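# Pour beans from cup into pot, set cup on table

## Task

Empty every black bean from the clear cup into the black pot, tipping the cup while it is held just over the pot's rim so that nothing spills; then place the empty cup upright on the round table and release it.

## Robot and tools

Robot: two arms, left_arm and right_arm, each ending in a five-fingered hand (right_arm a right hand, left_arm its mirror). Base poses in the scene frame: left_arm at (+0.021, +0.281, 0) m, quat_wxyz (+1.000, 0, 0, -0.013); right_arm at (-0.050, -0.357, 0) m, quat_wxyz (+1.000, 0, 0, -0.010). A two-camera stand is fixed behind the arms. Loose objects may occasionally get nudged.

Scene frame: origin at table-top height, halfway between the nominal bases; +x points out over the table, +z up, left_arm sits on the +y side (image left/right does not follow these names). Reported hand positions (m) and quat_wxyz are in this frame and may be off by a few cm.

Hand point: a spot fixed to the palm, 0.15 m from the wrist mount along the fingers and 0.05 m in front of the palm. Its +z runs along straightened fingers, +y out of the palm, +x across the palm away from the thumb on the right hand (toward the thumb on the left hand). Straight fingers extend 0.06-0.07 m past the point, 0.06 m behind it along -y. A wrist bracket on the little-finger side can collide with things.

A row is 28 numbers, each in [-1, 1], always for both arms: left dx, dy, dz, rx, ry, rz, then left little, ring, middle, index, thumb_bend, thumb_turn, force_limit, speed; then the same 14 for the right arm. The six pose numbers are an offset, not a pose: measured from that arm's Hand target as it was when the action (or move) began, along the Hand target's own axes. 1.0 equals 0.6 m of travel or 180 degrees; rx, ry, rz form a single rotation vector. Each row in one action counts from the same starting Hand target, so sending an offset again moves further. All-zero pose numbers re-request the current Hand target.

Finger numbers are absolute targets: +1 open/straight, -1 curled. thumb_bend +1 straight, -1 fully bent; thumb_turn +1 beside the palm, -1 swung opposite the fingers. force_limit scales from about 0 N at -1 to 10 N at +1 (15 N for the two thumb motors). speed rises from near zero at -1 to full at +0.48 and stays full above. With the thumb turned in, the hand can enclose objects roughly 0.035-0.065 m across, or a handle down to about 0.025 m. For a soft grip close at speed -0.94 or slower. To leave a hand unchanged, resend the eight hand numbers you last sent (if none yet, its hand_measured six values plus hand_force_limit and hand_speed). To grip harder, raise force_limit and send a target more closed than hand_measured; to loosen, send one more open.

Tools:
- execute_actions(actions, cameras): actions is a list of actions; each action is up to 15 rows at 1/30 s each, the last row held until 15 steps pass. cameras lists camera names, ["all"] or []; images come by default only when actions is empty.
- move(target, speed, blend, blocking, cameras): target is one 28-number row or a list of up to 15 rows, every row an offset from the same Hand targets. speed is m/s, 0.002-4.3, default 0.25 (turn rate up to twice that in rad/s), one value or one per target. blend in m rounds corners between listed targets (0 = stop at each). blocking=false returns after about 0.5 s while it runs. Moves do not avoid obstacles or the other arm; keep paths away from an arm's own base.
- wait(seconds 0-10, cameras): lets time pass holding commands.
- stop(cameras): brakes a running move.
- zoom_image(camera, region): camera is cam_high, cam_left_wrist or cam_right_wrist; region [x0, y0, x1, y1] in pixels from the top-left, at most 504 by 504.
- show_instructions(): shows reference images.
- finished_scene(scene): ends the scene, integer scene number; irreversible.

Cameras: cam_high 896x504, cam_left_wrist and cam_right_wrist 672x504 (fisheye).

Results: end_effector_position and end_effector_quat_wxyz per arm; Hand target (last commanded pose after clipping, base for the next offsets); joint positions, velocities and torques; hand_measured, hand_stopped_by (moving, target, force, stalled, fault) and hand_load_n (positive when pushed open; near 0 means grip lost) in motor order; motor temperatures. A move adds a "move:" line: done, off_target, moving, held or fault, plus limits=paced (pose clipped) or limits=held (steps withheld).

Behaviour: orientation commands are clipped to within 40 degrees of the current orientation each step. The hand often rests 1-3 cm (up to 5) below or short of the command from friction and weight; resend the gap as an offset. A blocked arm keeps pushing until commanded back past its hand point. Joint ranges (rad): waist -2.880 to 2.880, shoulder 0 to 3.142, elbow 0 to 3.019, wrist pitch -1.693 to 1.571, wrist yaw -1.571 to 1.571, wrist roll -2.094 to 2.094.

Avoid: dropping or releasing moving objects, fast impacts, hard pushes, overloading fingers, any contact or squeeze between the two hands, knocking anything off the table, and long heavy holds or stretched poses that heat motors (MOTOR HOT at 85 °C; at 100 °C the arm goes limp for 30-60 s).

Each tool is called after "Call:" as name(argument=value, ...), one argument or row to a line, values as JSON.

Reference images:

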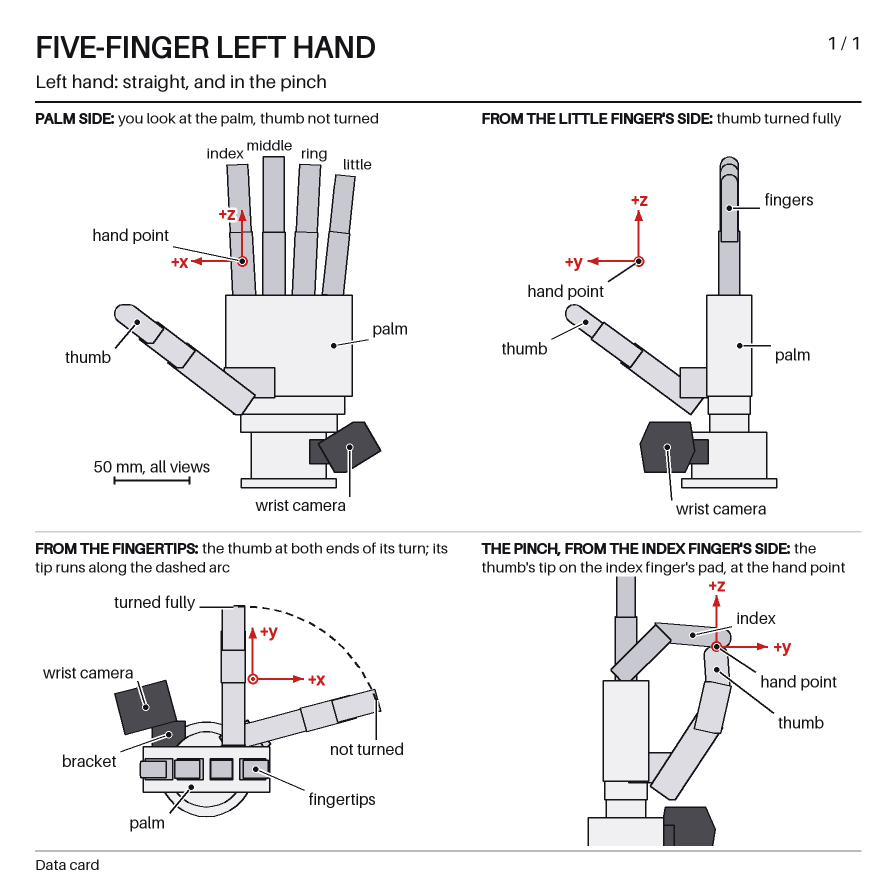

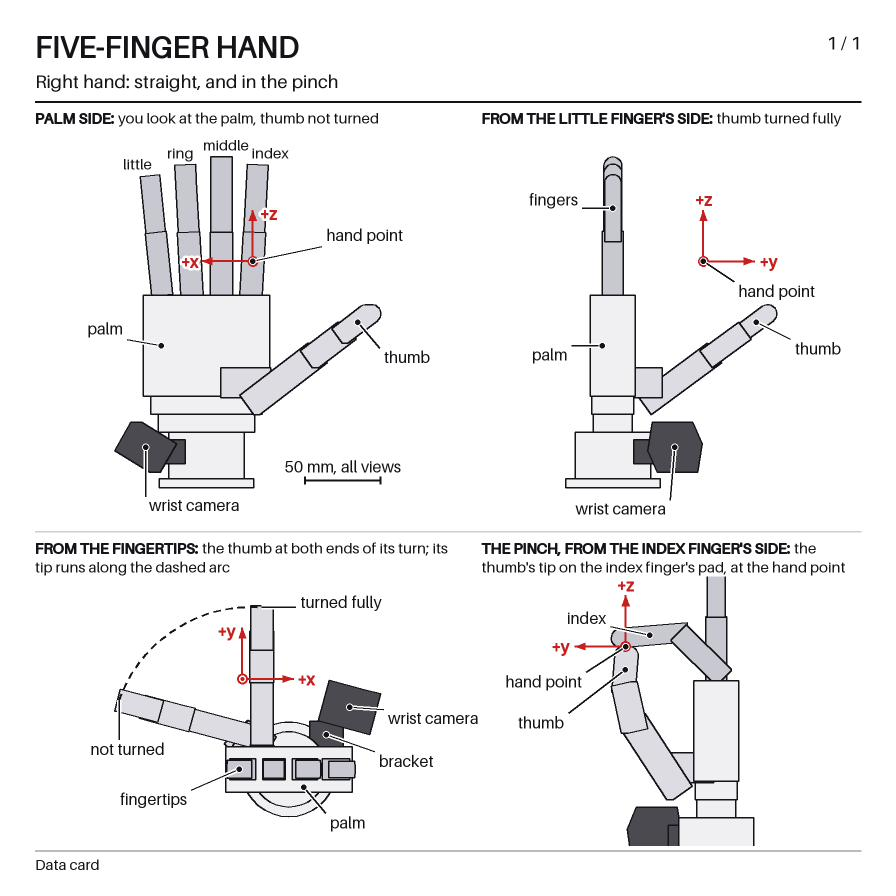

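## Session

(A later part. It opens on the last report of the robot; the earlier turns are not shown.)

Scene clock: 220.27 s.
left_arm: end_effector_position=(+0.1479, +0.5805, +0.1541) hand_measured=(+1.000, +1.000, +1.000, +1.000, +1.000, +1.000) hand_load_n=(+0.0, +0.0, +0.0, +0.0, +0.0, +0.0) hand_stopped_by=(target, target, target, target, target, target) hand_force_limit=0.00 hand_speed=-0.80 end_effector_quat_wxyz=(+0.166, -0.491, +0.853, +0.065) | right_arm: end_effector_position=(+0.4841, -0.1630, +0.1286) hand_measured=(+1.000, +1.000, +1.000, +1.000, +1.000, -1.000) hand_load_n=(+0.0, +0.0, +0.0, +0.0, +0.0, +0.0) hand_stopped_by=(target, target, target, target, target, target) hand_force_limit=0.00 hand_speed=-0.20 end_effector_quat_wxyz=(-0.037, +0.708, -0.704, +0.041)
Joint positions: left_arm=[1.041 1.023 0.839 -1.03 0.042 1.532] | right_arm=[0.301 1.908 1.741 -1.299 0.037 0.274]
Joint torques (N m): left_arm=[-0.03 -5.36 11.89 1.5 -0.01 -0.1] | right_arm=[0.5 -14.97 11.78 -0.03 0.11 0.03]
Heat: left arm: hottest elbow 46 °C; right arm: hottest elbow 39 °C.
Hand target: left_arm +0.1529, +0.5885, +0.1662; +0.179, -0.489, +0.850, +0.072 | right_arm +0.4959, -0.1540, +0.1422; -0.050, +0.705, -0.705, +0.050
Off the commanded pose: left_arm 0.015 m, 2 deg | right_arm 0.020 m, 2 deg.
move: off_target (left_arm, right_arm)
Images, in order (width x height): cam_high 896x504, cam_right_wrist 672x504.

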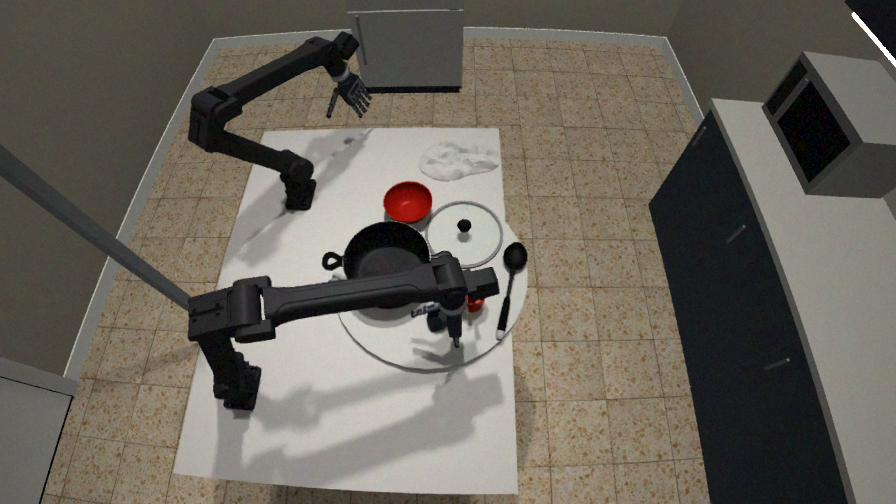

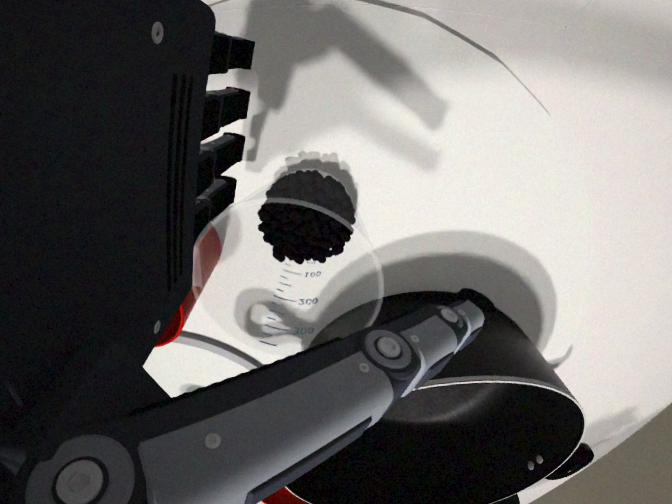

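Call:
move(
  target=[
    [0,0,0,0,0,0,1,1,1,1,1,1,0,-0.8,0,-0.03,-0.2145,0,0,0,1,1,1,1,1,-1,0,-0.2],
    [0,0,0,0,0,0,1,1,1,1,1,1,0,-0.8,0.2933,0.1311,-0.2169,0.327,-0.327,0.4185,1,1,1,1,1,-1,0,-0.2],
  ],
  speed=[0.15,0.4],
  blend=[0.02,0],
  cameras=["cam_high","cam_right_wrist"],
)

Call:
zoom_image(
  camera="cam_high",
  region=[400, 280, 490, 350],
)

Call:
zoom_image(
  camera="cam_right_wrist",
  region=[400, 0, 672, 240],
)

Scene clock: 234.87 s.
left_arm: end_effector_position=(+0.1479, +0.5805, +0.1541) hand_measured=(+1.000, +1.000, +1.000, +1.000, +1.000, +1.000) hand_load_n=(+0.0, +0.0, +0.0, +0.0, +0.0, +0.0) hand_stopped_by=(target, target, target, target, target, target) hand_force_limit=0.00 hand_speed=-0.80 end_effector_quat_wxyz=(+0.166, -0.491, +0.853, +0.065) | right_arm: end_effector_position=(+0.3979, -0.3335, +0.2548) hand_measured=(+1.000, +1.000, +1.000, +1.000, +1.000, -1.000) hand_load_n=(+0.0, +0.0, +0.0, +0.0, +0.0, +0.0) hand_stopped_by=(target, target, target, target, target, target) hand_force_limit=0.00 hand_speed=-0.20 end_effector_quat_wxyz=(+0.663, -0.002, +0.749, -0.006)
Joint positions: left_arm=[1.041 1.023 0.839 -1.03 0.042 1.532] | right_arm=[-0.12 0.996 0.358 0.515 -0.133 1.543]
Joint torques (N m): left_arm=[-0.15 -5.42 11.88 1.48 -0.01 -0.08] | right_arm=[0.38 -3.37 7.73 2.21 0.15 0.13]
Heat: left arm: hottest elbow 47 °C; right arm: hottest elbow 40 °C.
Hand target: left_arm +0.1529, +0.5885, +0.1662; +0.179, -0.489, +0.850, +0.072 | right_arm +0.3997, -0.3300, +0.2599; +0.669, +0.000, +0.743, +0.000
Off the commanded pose: left_arm 0.015 m, 2 deg | right_arm 0.007 m, 1 deg.
move: off_target (left_arm)
Images, in order (width x height): cam_high 896x504, cam_right_wrist 672x504.

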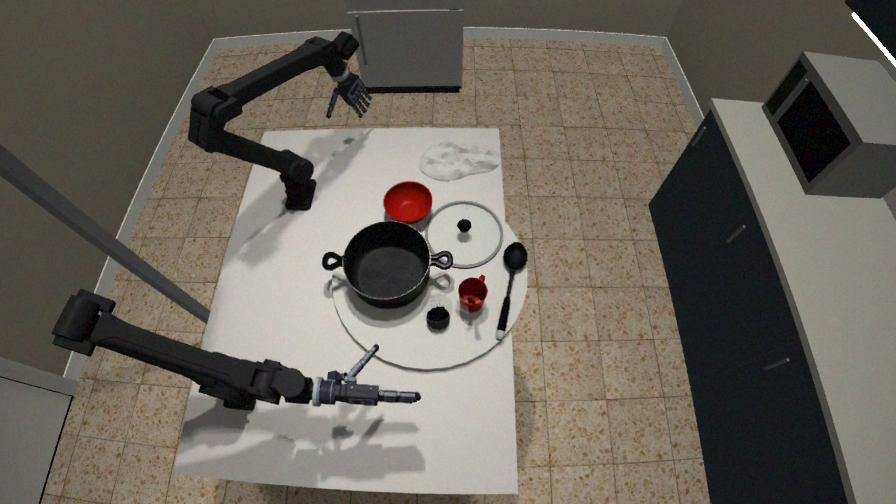

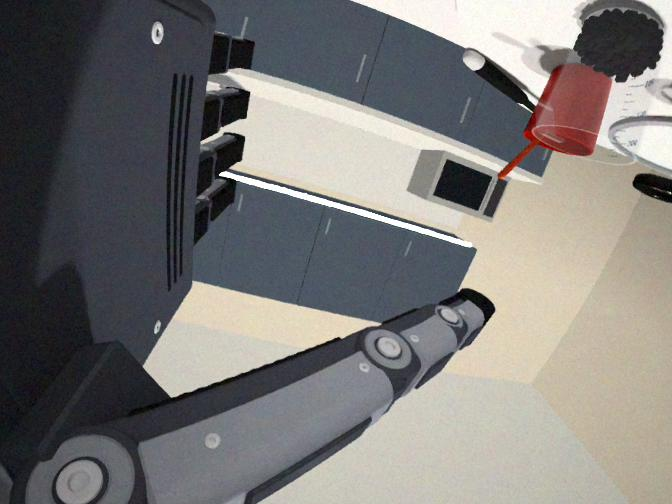

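Scaled by 5.600.

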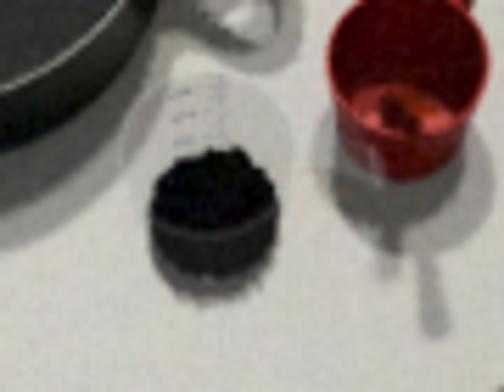

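Scaled by 1.853 from the camera's 672x504 image, which has a finer 960x720 frame.

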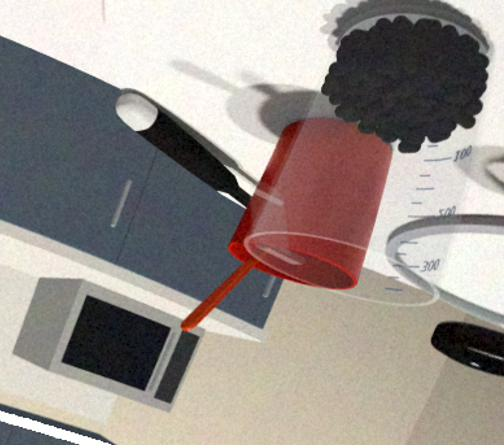

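Call:
move(
  target=[0,0,0,0,0,0,1,1,1,1,1,1,0,-0.8,0.2007,0.1617,0.1138,0,0,0,1,1,1,1,1,-1,0,-0.2],
  speed=0.2,
  cameras=["cam_high","cam_right_wrist"],
)

Call:
zoom_image(
  camera="cam_right_wrist",
  region=[400, 60, 672, 300],
)

Scene clock: 263.73 s.
left_arm: end_effector_position=(+0.1479, +0.5805, +0.1541) hand_measured=(+1.000, +1.000, +1.000, +1.000, +1.000, +1.000) hand_load_n=(+0.0, +0.0, +0.0, +0.0, +0.0, +0.0) hand_stopped_by=(target, target, target, target, target, target) hand_force_limit=0.00 hand_speed=-0.80 end_effector_quat_wxyz=(+0.166, -0.491, +0.853, +0.065) | right_arm: end_effector_position=(+0.4462, -0.2382, +0.1202) hand_measured=(+1.000, +1.000, +1.000, +1.000, +1.000, -1.000) hand_load_n=(+0.0, +0.0, +0.0, +0.0, +0.0, +0.0) hand_stopped_by=(target, target, target, target, target, target) hand_force_limit=0.00 hand_speed=-0.20 end_effector_quat_wxyz=(+0.654, -0.006, +0.756, -0.009)
Joint positions: left_arm=[1.041 1.023 0.839 -1.03 0.042 1.532] | right_arm=[0.217 1.686 0.377 1.162 0.199 1.579]
Joint torques (N m): left_arm=[-0.21 -5.42 11.88 1.5 0 -0.09] | right_arm=[1.03 -6.3 5.48 2.32 0.21 0.1]
Heat: left arm: hottest elbow 47 °C; right arm: hottest elbow 38 °C.
Hand target: left_arm +0.1529, +0.5885, +0.1662; +0.179, -0.489, +0.850, +0.072 | right_arm +0.4552, -0.2330, +0.1332; +0.669, +0.000, +0.743, +0.000
Off the commanded pose: left_arm 0.015 m, 2 deg | right_arm 0.016 m, 3 deg.
move: off_target (left_arm, right_arm)
Images, in order (width x height): cam_high 896x504, cam_right_wrist 672x504.

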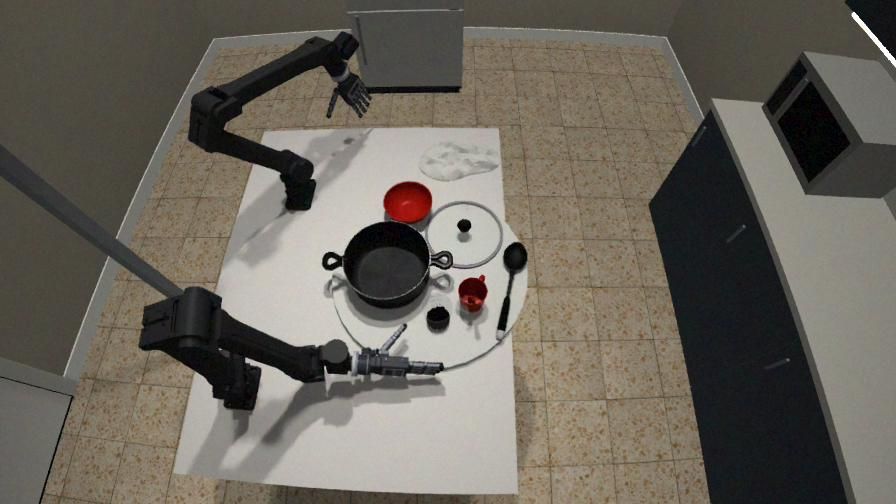

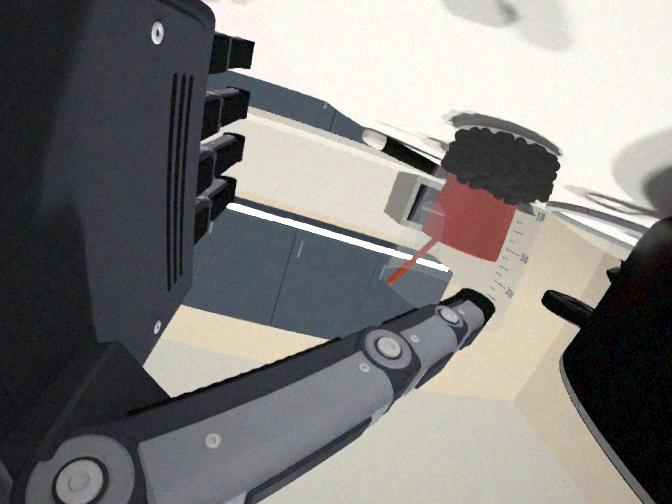

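Scaled by 1.853 from the camera's 672x504 image, which has a finer 960x720 frame.

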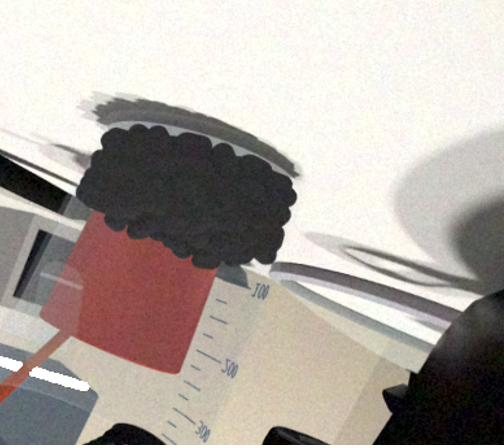

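Call:
move(
  target=[
    [0,0,0,0,0,0,1,1,1,1,1,1,0,-0.8,0.0128,0.1083,0.0245,0,0,0,1,1,1,1,1,-1,0,-0.2],
    [0,0,0,0,0,0,1,1,1,1,1,1,0,-0.8,0.0172,0.1567,0.0868,0,0,0,1,1,1,1,1,-1,0,-0.2],
  ],
  speed=0.08,
  blend=[0.01,0],
  cameras=["cam_high","cam_right_wrist"],
)

Call:
zoom_image(
  camera="cam_high",
  region=[380, 260, 500, 360],
)

Scene clock: 270.60 s.
left_arm: end_effector_position=(+0.1479, +0.5805, +0.1541) hand_measured=(+1.000, +1.000, +1.000, +1.000, +1.000, +1.000) hand_load_n=(+0.0, +0.0, +0.0, +0.0, +0.0, +0.0) hand_stopped_by=(target, target, target, target, target, target) hand_force_limit=0.00 hand_speed=-0.80 end_effector_quat_wxyz=(+0.166, -0.491, +0.853, +0.065) | right_arm: end_effector_position=(+0.4989, -0.1483, +0.1167) hand_measured=(+1.000, +1.000, +1.000, +1.000, +1.000, -1.000) hand_load_n=(+0.0, +0.0, +0.0, +0.0, +0.0, +0.0) hand_stopped_by=(target, target, target, target, target, target) hand_force_limit=0.00 hand_speed=-0.20 end_effector_quat_wxyz=(+0.669, -0.002, +0.743, -0.008)
Joint positions: left_arm=[1.041 1.023 0.839 -1.03 0.042 1.532] | right_arm=[0.424 1.837 0.591 1.132 0.41 1.601]
Joint torques (N m): left_arm=[-0.03 -5.42 11.86 1.47 0 -0.09] | right_arm=[1.14 -8.59 6.17 1.07 0.13 0.09]
Heat: left arm: hottest elbow 47 °C; right arm: hottest elbow 37 °C.
Hand target: left_arm +0.1529, +0.5885, +0.1662; +0.179, -0.489, +0.850, +0.072 | right_arm +0.5060, -0.1391, +0.1175; +0.669, +0.000, +0.743, +0.000
Off the commanded pose: left_arm 0.015 m, 2 deg | right_arm 0.012 m, 1 deg.
move: off_target (left_arm, right_arm)
Images, in order (width x height): cam_high 896x504, cam_right_wrist 672x504.

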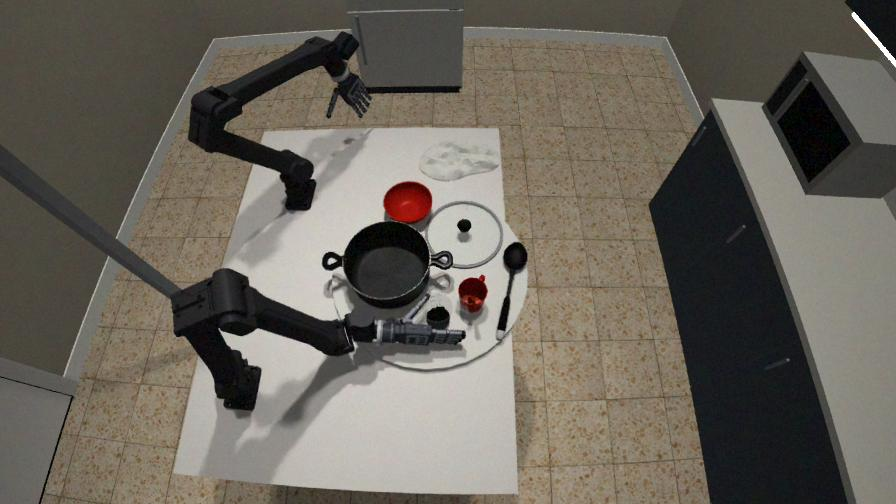

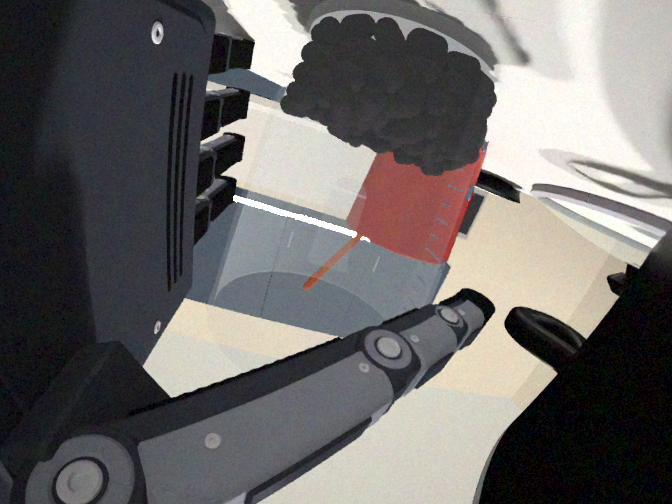

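Scaled by 4.200.

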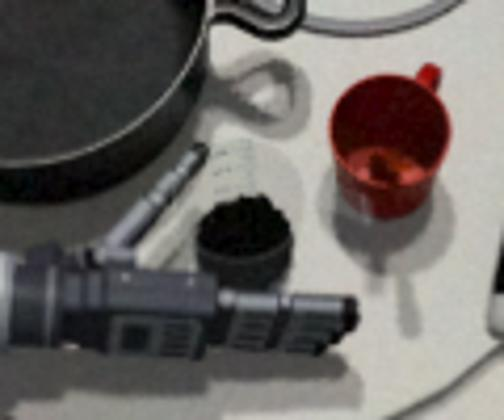

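Call:
move(
  target=[0,0,0,0,0,0,1,1,1,1,1,1,0,-0.8,0,0,0,0,0,0,0.5,0.45,0.45,0.45,1,-1,-0.4,-0.6],
)

Call:
move(
  target=[0,0,0,0,0,0,1,1,1,1,1,1,0,-0.8,0,0,0,0,0,0,-0.3,-0.3,-0.3,-0.3,-0.3,-1,-0.2,-0.9],
  cameras=["cam_high","cam_right_wrist"],
)

Call:
zoom_image(
  camera="cam_high",
  region=[380, 260, 500, 360],
)

Scene clock: 282.23 s.
left_arm: end_effector_position=(+0.1479, +0.5805, +0.1541) hand_measured=(+1.000, +1.000, +1.000, +1.000, +1.000, +1.000) hand_load_n=(+0.0, +0.0, +0.0, +0.0, +0.0, +0.0) hand_stopped_by=(target, target, target, target, target, target) hand_force_limit=0.00 hand_speed=-0.80 end_effector_quat_wxyz=(+0.166, -0.491, +0.853, +0.065) | right_arm: end_effector_position=(+0.4998, -0.1485, +0.1160) hand_measured=(+0.500, +0.450, +0.450, +0.450, +1.000, -1.000) hand_load_n=(+0.5, +0.0, +0.0, +0.0, +0.0, +0.0) hand_stopped_by=(target, target, target, target, target, target) hand_force_limit=-0.40 hand_speed=-0.60 end_effector_quat_wxyz=(+0.668, -0.001, +0.744, -0.009)
Joint positions: left_arm=[1.041 1.023 0.839 -1.03 0.042 1.532] | right_arm=[0.424 1.839 0.593 1.129 0.413 1.602]
Joint torques (N m): left_arm=[-0.03 -5.42 11.88 1.51 -0.01 -0.1] | right_arm=[1.96 -9.7 5.75 1.03 0.01 0.15]
Heat: left arm: hottest elbow 47 °C; right arm: hottest elbow 36 °C.
Hand target: left_arm +0.1529, +0.5885, +0.1662; +0.179, -0.489, +0.850, +0.072 | right_arm +0.5059, -0.1391, +0.1174; +0.669, +0.000, +0.743, +0.000
Off the commanded pose: left_arm 0.015 m, 2 deg | right_arm 0.011 m, 1 deg.
move: off_target (left_arm, right_arm)

Scene clock: 283.27 s.
left_arm: end_effector_position=(+0.1479, +0.5805, +0.1541) hand_measured=(+1.000, +1.000, +1.000, +1.000, +1.000, +1.000) hand_load_n=(+0.0, +0.0, +0.0, +0.0, +0.0, +0.0) hand_stopped_by=(target, target, target, target, target, target) hand_force_limit=0.00 hand_speed=-0.80 end_effector_quat_wxyz=(+0.166, -0.491, +0.853, +0.065) | right_arm: end_effector_position=(+0.4993, -0.1473, +0.1152) hand_measured=(+0.288, +0.294, +0.284, +0.276, +0.918, -1.000) hand_load_n=(+4.5, +0.5, +2.0, +6.5, +9.0, +1.5) hand_stopped_by=(force, force, force, force, force, target) hand_force_limit=-0.20 hand_speed=-0.90 end_effector_quat_wxyz=(+0.668, -0.002, +0.744, -0.008)
Joint positions: left_arm=[1.041 1.023 0.839 -1.03 0.042 1.532] | right_arm=[0.426 1.84 0.593 1.129 0.413 1.604]
Joint torques (N m): left_arm=[-0.09 -5.42 11.9 1.51 0.01 -0.09] | right_arm=[0.67 -8.64 5.86 1.35 0.07 0.06]
Heat: left arm: hottest elbow 47 °C; right arm: hottest elbow 36 °C.
Hand target: left_arm +0.1529, +0.5885, +0.1662; +0.179, -0.489, +0.850, +0.072 | right_arm +0.5059, -0.1390, +0.1175; +0.669, +0.000, +0.743, +0.000
Off the commanded pose: left_arm 0.015 m, 2 deg | right_arm 0.011 m, 1 deg.
move: off_target (left_arm, right_arm)
Images, in order (width x height): cam_high 896x504, cam_right_wrist 672x504.

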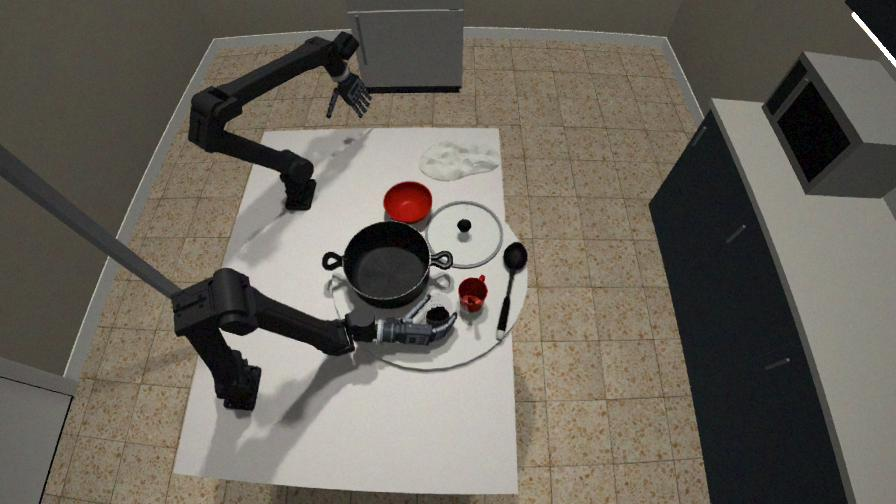

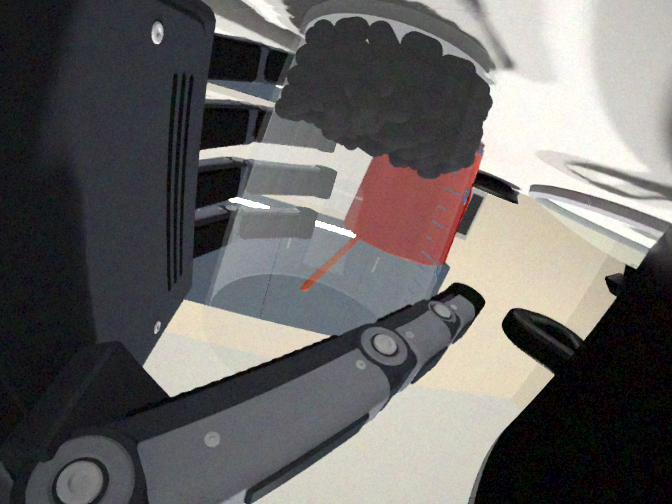

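Scaled by 4.200.

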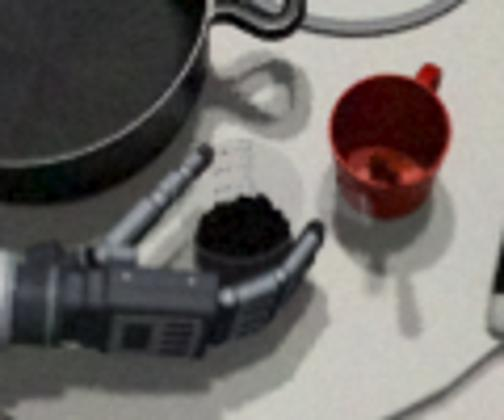

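Call:
move(
  target=[0,0,0,0,0,0,1,1,1,1,1,1,0,-0.8,0,0,0,0,0,0,-0.35,-0.35,-0.35,-0.35,-0.35,-1,0.2,-0.9],
)

Scene clock: 291.23 s.
left_arm: end_effector_position=(+0.1479, +0.5805, +0.1541) hand_measured=(+1.000, +1.000, +1.000, +1.000, +1.000, +1.000) hand_load_n=(+0.0, +0.0, +0.0, -0.5, +0.0, +0.0) hand_stopped_by=(target, target, target, target, target, target) hand_force_limit=0.00 hand_speed=-0.80 end_effector_quat_wxyz=(+0.166, -0.491, +0.853, +0.065) | right_arm: end_effector_position=(+0.4993, -0.1473, +0.1152) hand_measured=(+0.270, +0.268, +0.268, +0.276, +0.920, -1.000) hand_load_n=(+5.0, +7.0, +6.0, +2.0, +13.0, +6.5) hand_stopped_by=(force, force, force, force, force, target) hand_force_limit=0.20 hand_speed=-0.90 end_effector_quat_wxyz=(+0.668, -0.002, +0.744, -0.008)
Joint positions: left_arm=[1.041 1.023 0.839 -1.03 0.042 1.532] | right_arm=[0.426 1.84 0.593 1.129 0.413 1.604]
Joint torques (N m): left_arm=[-0.03 -5.42 11.9 1.52 0 -0.09] | right_arm=[0.32 -10.17 5.7 1.1 0.02 0.08]
Heat: left arm: hottest elbow 47 °C; right arm: hottest elbow 36 °C.
Hand target: left_arm +0.1529, +0.5885, +0.1662; +0.179, -0.489, +0.850, +0.072 | right_arm +0.5059, -0.1390, +0.1176; +0.669, +0.000, +0.743, +0.000
Off the commanded pose: left_arm 0.015 m, 2 deg | right_arm 0.011 m, 1 deg.
move: off_target (left_arm, right_arm)

Call:
move(
  target=[
    [0,0,0,0,0,0,1,1,1,1,1,1,0,-0.8,-0.0213,-0.0333,-0.0358,0,0,0,-0.35,-0.35,-0.35,-0.35,-0.35,-1,0.2,-0.9],
    [0,0,0,0,0,0,1,1,1,1,1,1,0,-0.8,-0.24,-0.1,-0.109,0,0,0,-0.35,-0.35,-0.35,-0.35,-0.35,-1,0.2,-0.9],
    [0,0,0,0,0,0,1,1,1,1,1,1,0,-0.8,-0.2642,-0.01,-0.2305,0,0,-0.2778,-0.35,-0.35,-0.35,-0.35,-0.35,-1,0.2,-0.9],
  ],
  speed=[0.06,0.15,0.2],
  blend=[0.01,0.02,0],
  cameras=["cam_high","cam_right_wrist"],
)

Call:
zoom_image(
  camera="cam_high",
  region=[320, 200, 540, 360],
)

Scene clock: 307.70 s.
left_arm: end_effector_position=(+0.1479, +0.5805, +0.1541) hand_measured=(+1.000, +1.000, +1.000, +1.000, +1.000, +1.000) hand_load_n=(+0.0, +0.0, +0.5, +0.0, +0.0, +0.0) hand_stopped_by=(target, target, target, target, target, target) hand_force_limit=0.00 hand_speed=-0.80 end_effector_quat_wxyz=(+0.166, -0.491, +0.853, +0.065) | right_arm: end_effector_position=(+0.3750, -0.1552, +0.2438) hand_measured=(+0.270, +0.268, +0.268, +0.276, +0.920, -1.000) hand_load_n=(+4.5, +6.5, +6.0, +2.0, +13.0, +6.5) hand_stopped_by=(force, force, force, force, force, target) hand_force_limit=0.20 hand_speed=-0.90 end_effector_quat_wxyz=(+0.578, -0.329, +0.690, -0.284)
Joint positions: left_arm=[1.041 1.023 0.839 -1.03 0.042 1.532] | right_arm=[0.562 0.95 0.521 0.23 0.545 0.774]
Joint torques (N m): left_arm=[0.03 -5.6 11.85 1.48 -0.01 -0.09] | right_arm=[0.91 -4.72 13.46 1.52 0.24 -0.17]
Heat: left arm: hottest elbow 48 °C; right arm: hottest elbow 36 °C.
Hand target: left_arm +0.1529, +0.5885, +0.1662; +0.179, -0.489, +0.850, +0.072 | right_arm +0.3848, -0.1449, +0.2896; +0.607, -0.314, +0.673, -0.283
Off the commanded pose: left_arm 0.015 m, 2 deg | right_arm 0.048 m, 4 deg.
move: off_target (left_arm, right_arm)
Images, in order (width x height): cam_high 896x504, cam_right_wrist 672x504.

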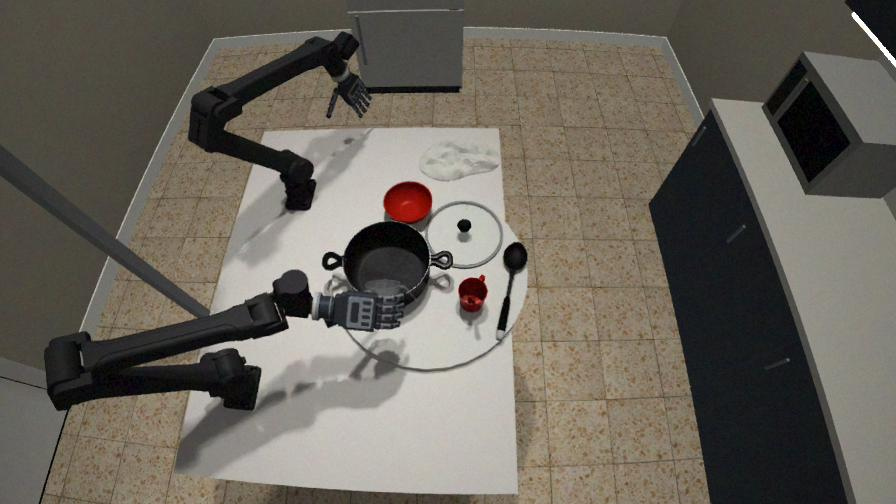

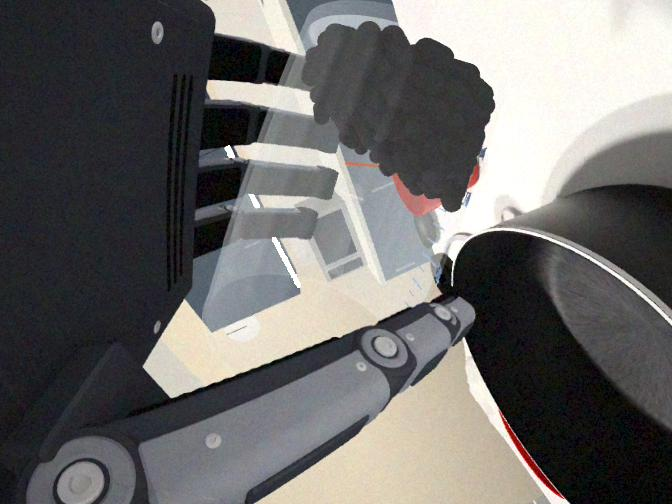

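Scaled by 2.291.

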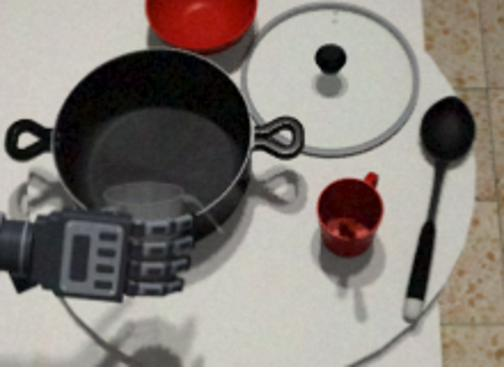

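Call:
move(
  target=[
    [0,0,0,0,0,0,1,1,1,1,1,1,0,-0.8,-0.0482,0.1447,-0.0082,0,0,-0.2222,-0.35,-0.35,-0.35,-0.35,-0.35,-1,0.2,-0.9],
    [0,0,0,0,0,0,1,1,1,1,1,1,0,-0.8,-0.0908,0.1797,-0.0015,0,0,-0.4444,-0.35,-0.35,-0.35,-0.35,-0.35,-1,0.2,-0.9],
  ],
  speed=0.15,
  blend=[0.01,0],
  cameras=["cam_high","cam_right_wrist"],
)

Call:
zoom_image(
  camera="cam_right_wrist",
  region=[200, 0, 600, 300],
)

Scene clock: 320.20 s.
left_arm: end_effector_position=(+0.1479, +0.5805, +0.1541) hand_measured=(+1.000, +1.000, +1.000, +1.000, +1.000, +1.000) hand_load_n=(+0.0, +0.0, +0.0, +0.0, +0.0, +0.0) hand_stopped_by=(target, target, target, target, target, target) hand_force_limit=0.00 hand_speed=-0.80 end_effector_quat_wxyz=(+0.166, -0.491, +0.853, +0.065) | right_arm: end_effector_position=(+0.3702, -0.0521, +0.2132) hand_measured=(+0.270, +0.268, +0.268, +0.276, +0.920, -1.000) hand_load_n=(+4.0, +6.5, +6.0, +2.5, +13.0, +7.0) hand_stopped_by=(force, force, force, force, force, target) hand_force_limit=0.20 hand_speed=-0.90 end_effector_quat_wxyz=(-0.260, +0.691, -0.311, +0.599)
Joint positions: left_arm=[1.041 1.023 0.839 -1.03 0.042 1.532] | right_arm=[0.961 1.335 0.815 0.269 0.938 -0.535]
Joint torques (N m): left_arm=[-0.15 -5.66 11.88 1.51 -0.01 -0.09] | right_arm=[0.97 -7.24 12.08 2.06 0.39 -0.32]
Heat: left arm: hottest elbow 48 °C; right arm: hottest elbow 38 °C.
Hand target: left_arm +0.1529, +0.5885, +0.1662; +0.179, -0.489, +0.850, +0.072 | right_arm +0.3790, -0.0339, +0.2424; -0.283, +0.673, -0.314, +0.607
Off the commanded pose: left_arm 0.015 m, 2 deg | right_arm 0.035 m, 3 deg.
move: off_target (left_arm, right_arm)
Images, in order (width x height): cam_high 896x504, cam_right_wrist 672x504.

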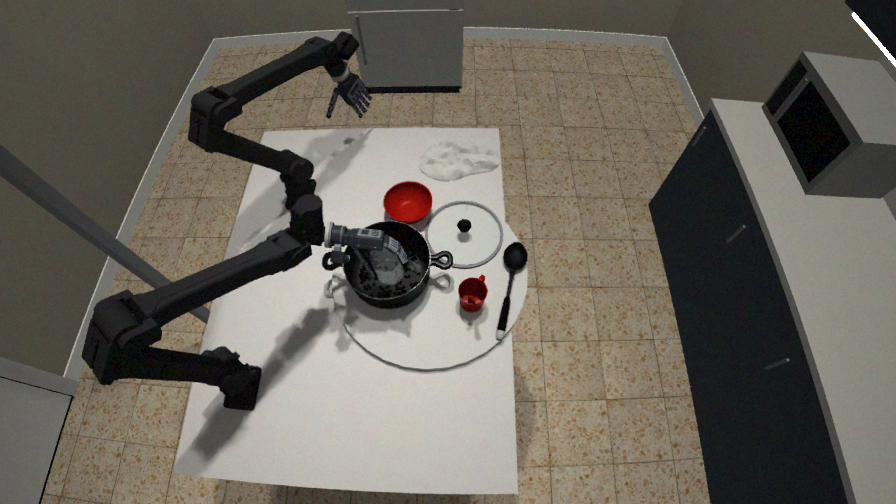

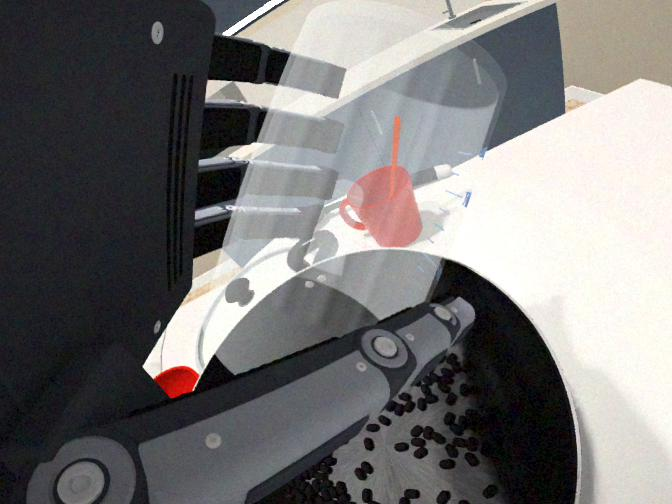

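Scaled by 1.260 from the camera's 672x504 image, which has a finer 960x720 frame.

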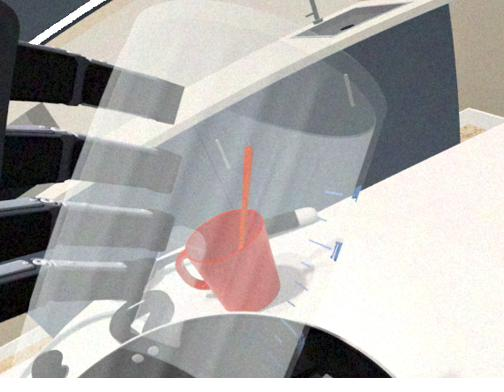

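Call:
move(
  target=[
    [0,0,0,0,0,0,1,1,1,1,1,1,0,-0.8,0.1352,0.0097,-0.0067,0,0,0.4444,-0.35,-0.35,-0.35,-0.35,-0.35,-1,0.2,-0.9],
    [0,0,0,0,0,0,1,1,1,1,1,1,0,-0.8,0.2712,0.107,0.1092,0,0,0.7222,-0.35,-0.35,-0.35,-0.35,-0.35,-1,0.2,-0.9],
    [0,0,0,0,0,0,1,1,1,1,1,1,0,-0.8,0.1523,0.2707,0.2175,0.0189,-0.0088,0.7219,-0.35,-0.35,-0.35,-0.35,-0.35,-1,0.2,-0.9],
  ],
  speed=[0.35,0.3,0.2],
  blend=[0.02,0.02,0],
  cameras=["cam_high","cam_right_wrist"],
)

Call:
zoom_image(
  camera="cam_high",
  region=[380, 270, 500, 370],
)

Scene clock: 337.90 s.
left_arm: end_effector_position=(+0.1479, +0.5805, +0.1541) hand_measured=(+1.000, +1.000, +1.000, +1.000, +1.000, +1.000) hand_load_n=(+0.0, +0.0, +0.5, +0.0, -0.5, +0.0) hand_stopped_by=(target, target, target, target, target, target) hand_force_limit=0.00 hand_speed=-0.80 end_effector_quat_wxyz=(+0.166, -0.491, +0.853, +0.065) | right_arm: end_effector_position=(+0.4885, -0.2064, +0.1410) hand_measured=(+0.270, +0.268, +0.268, +0.276, +0.920, -1.000) hand_load_n=(+5.0, +6.5, +6.5, +2.0, +12.5, +6.5) hand_stopped_by=(force, force, force, force, force, target) hand_force_limit=0.20 hand_speed=-0.90 end_effector_quat_wxyz=(+0.667, -0.012, +0.745, -0.008)
Joint positions: left_arm=[1.041 1.023 0.839 -1.03 0.042 1.532] | right_arm=[0.275 1.703 0.51 1.079 0.248 1.572]
Joint torques (N m): left_arm=[-0.03 -5.36 11.89 1.48 0 -0.09] | right_arm=[-0.73 -9.23 6.67 2.48 -0.16 0.08]
Heat: left arm: hottest elbow 48 °C; right arm: hottest elbow 39 °C.
Hand target: left_arm +0.1529, +0.5885, +0.1662; +0.179, -0.489, +0.850, +0.072 | right_arm +0.5020, -0.2084, +0.1635; +0.689, +0.000, +0.725, +0.000
Off the commanded pose: left_arm 0.015 m, 2 deg | right_arm 0.026 m, 4 deg.
move: off_target (left_arm, right_arm)
Images, in order (width x height): cam_high 896x504, cam_right_wrist 672x504.

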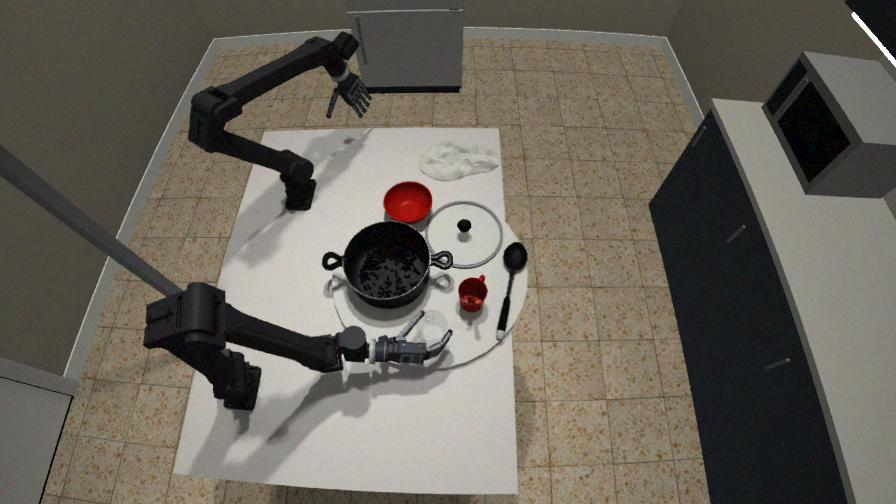

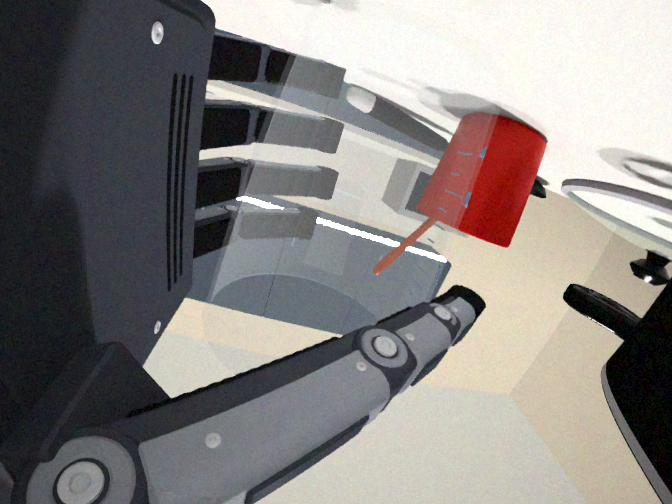

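Scaled by 4.200.

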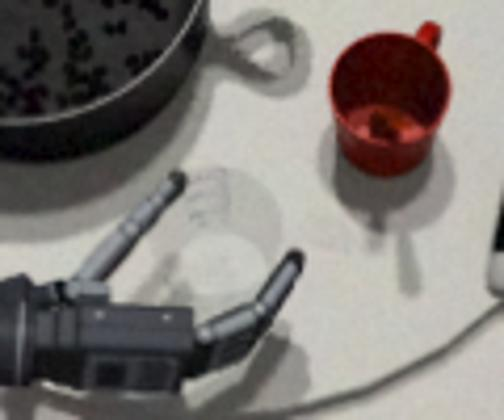

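Call:
move(
  target=[0,0,0,0,0,0,1,1,1,1,1,1,0,-0.8,0.0566,0,0.003,0,0,0.005,-0.35,-0.35,-0.35,-0.35,-0.35,-1,0.2,-0.9],
  speed=0.04,
  cameras=["cam_high","cam_right_wrist"],
)

Call:
zoom_image(
  camera="cam_high",
  region=[380, 270, 500, 370],
)

Scene clock: 344.97 s.
left_arm: end_effector_position=(+0.1479, +0.5805, +0.1541) hand_measured=(+1.000, +1.000, +1.000, +1.000, +1.000, +1.000) hand_load_n=(+0.0, +0.0, +0.0, -0.5, +0.0, +0.0) hand_stopped_by=(target, target, target, target, target, target) hand_force_limit=0.00 hand_speed=-0.80 end_effector_quat_wxyz=(+0.166, -0.491, +0.853, +0.065) | right_arm: end_effector_position=(+0.4911, -0.2061, +0.1147) hand_measured=(+0.270, +0.268, +0.268, +0.276, +0.920, -1.000) hand_load_n=(+4.5, +6.5, +6.0, +2.5, +12.5, +6.5) hand_stopped_by=(force, force, force, force, force, target) hand_force_limit=0.20 hand_speed=-0.90 end_effector_quat_wxyz=(+0.672, -0.007, +0.740, -0.003)
Joint positions: left_arm=[1.041 1.023 0.839 -1.03 0.042 1.532] | right_arm=[0.275 1.826 0.518 1.209 0.248 1.582]
Joint torques (N m): left_arm=[-0.03 -5.54 11.86 1.5 -0.01 -0.09] | right_arm=[-0.15 -8.12 5.68 2.69 -0.14 0.16]
Heat: left arm: hottest elbow 48 °C; right arm: hottest elbow 39 °C.
Hand target: left_arm +0.1529, +0.5885, +0.1662; +0.179, -0.489, +0.850, +0.072 | right_arm +0.5021, -0.2084, +0.1295; +0.689, +0.006, +0.725, +0.005
Off the commanded pose: left_arm 0.015 m, 2 deg | right_arm 0.019 m, 3 deg.
move: off_target (left_arm, right_arm)
Images, in order (width x height): cam_high 896x504, cam_right_wrist 672x504.

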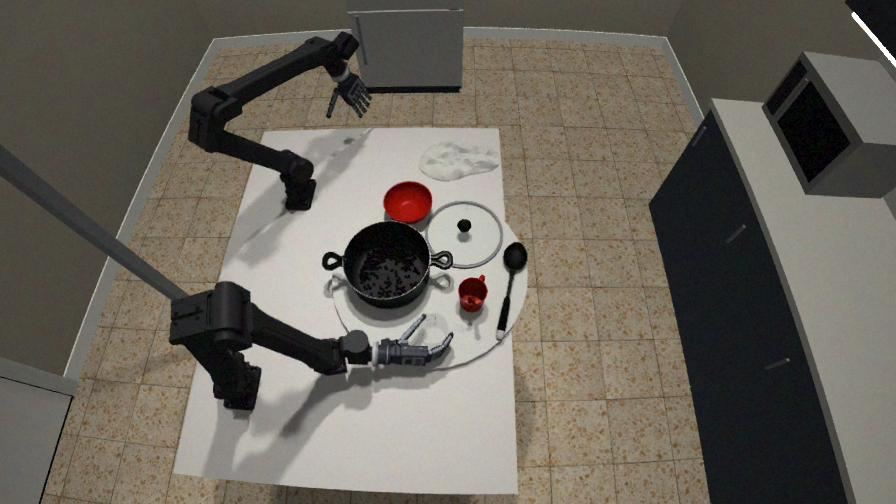

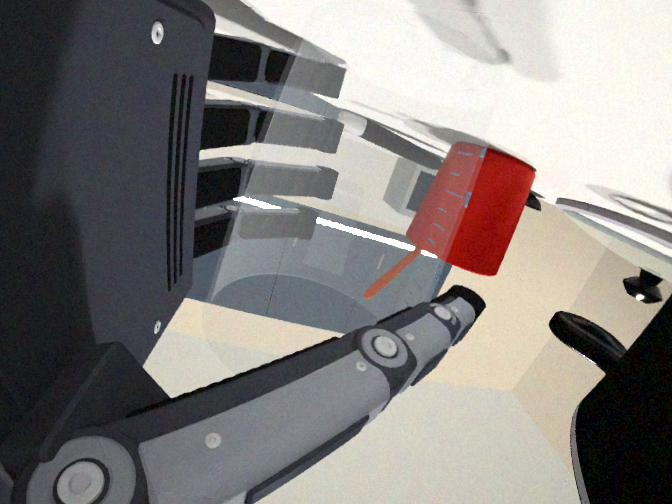

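Scaled by 4.200.

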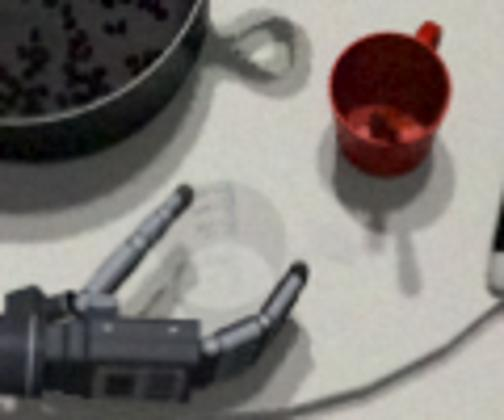

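Call:
move(
  target=[0,0,0,0,0,0,1,1,1,1,1,1,0,-0.8,0,0,0,0,0,0,0.6,0.6,0.6,0.6,1,-1,0.2,-0.85],
  cameras=["cam_high"],
)

Call:
zoom_image(
  camera="cam_high",
  region=[380, 270, 500, 370],
)

Scene clock: 349.63 s.
left_arm: end_effector_position=(+0.1479, +0.5805, +0.1541) hand_measured=(+1.000, +1.000, +1.000, +1.000, +1.000, +1.000) hand_load_n=(+0.0, +0.0, +0.0, +0.0, +0.0, +0.0) hand_stopped_by=(target, target, target, target, target, target) hand_force_limit=0.00 hand_speed=-0.80 end_effector_quat_wxyz=(+0.166, -0.491, +0.853, +0.065) | right_arm: end_effector_position=(+0.4919, -0.2060, +0.1166) hand_measured=(+0.600, +0.600, +0.600, +0.600, +1.000, -1.000) hand_load_n=(+0.0, +0.0, +0.0, +0.0, -0.5, -0.5) hand_stopped_by=(target, target, target, target, target, target) hand_force_limit=0.20 hand_speed=-0.85 end_effector_quat_wxyz=(+0.674, -0.005, +0.738, -0.001)
Joint positions: left_arm=[1.041 1.023 0.839 -1.03 0.042 1.532] | right_arm=[0.275 1.827 0.521 1.212 0.248 1.585]
Joint torques (N m): left_arm=[-0.09 -5.66 11.9 1.5 0.01 -0.1] | right_arm=[-1.14 -9.17 5.46 2.26 -0.1 0.11]
Heat: left arm: hottest elbow 48 °C; right arm: hottest elbow 38 °C.
Hand target: left_arm +0.1529, +0.5885, +0.1662; +0.179, -0.489, +0.850, +0.072 | right_arm +0.5020, -0.2084, +0.1294; +0.689, +0.006, +0.725, +0.005
Off the commanded pose: left_arm 0.015 m, 2 deg | right_arm 0.017 m, 3 deg.
move: off_target (left_arm, right_arm)
Images, in order (width x height): cam_high 896x504.

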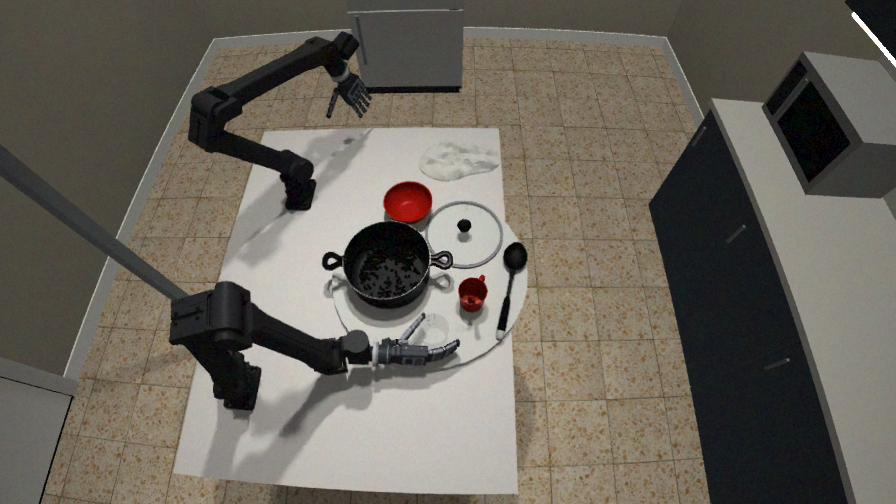

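Scaled by 4.200.

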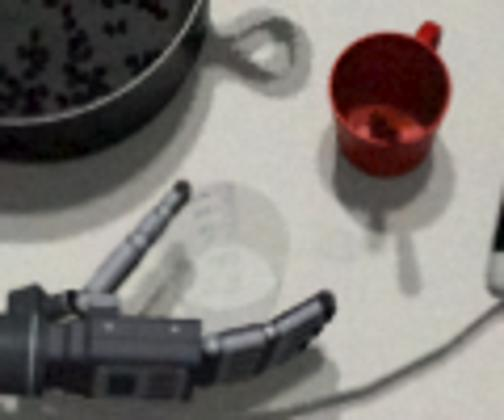

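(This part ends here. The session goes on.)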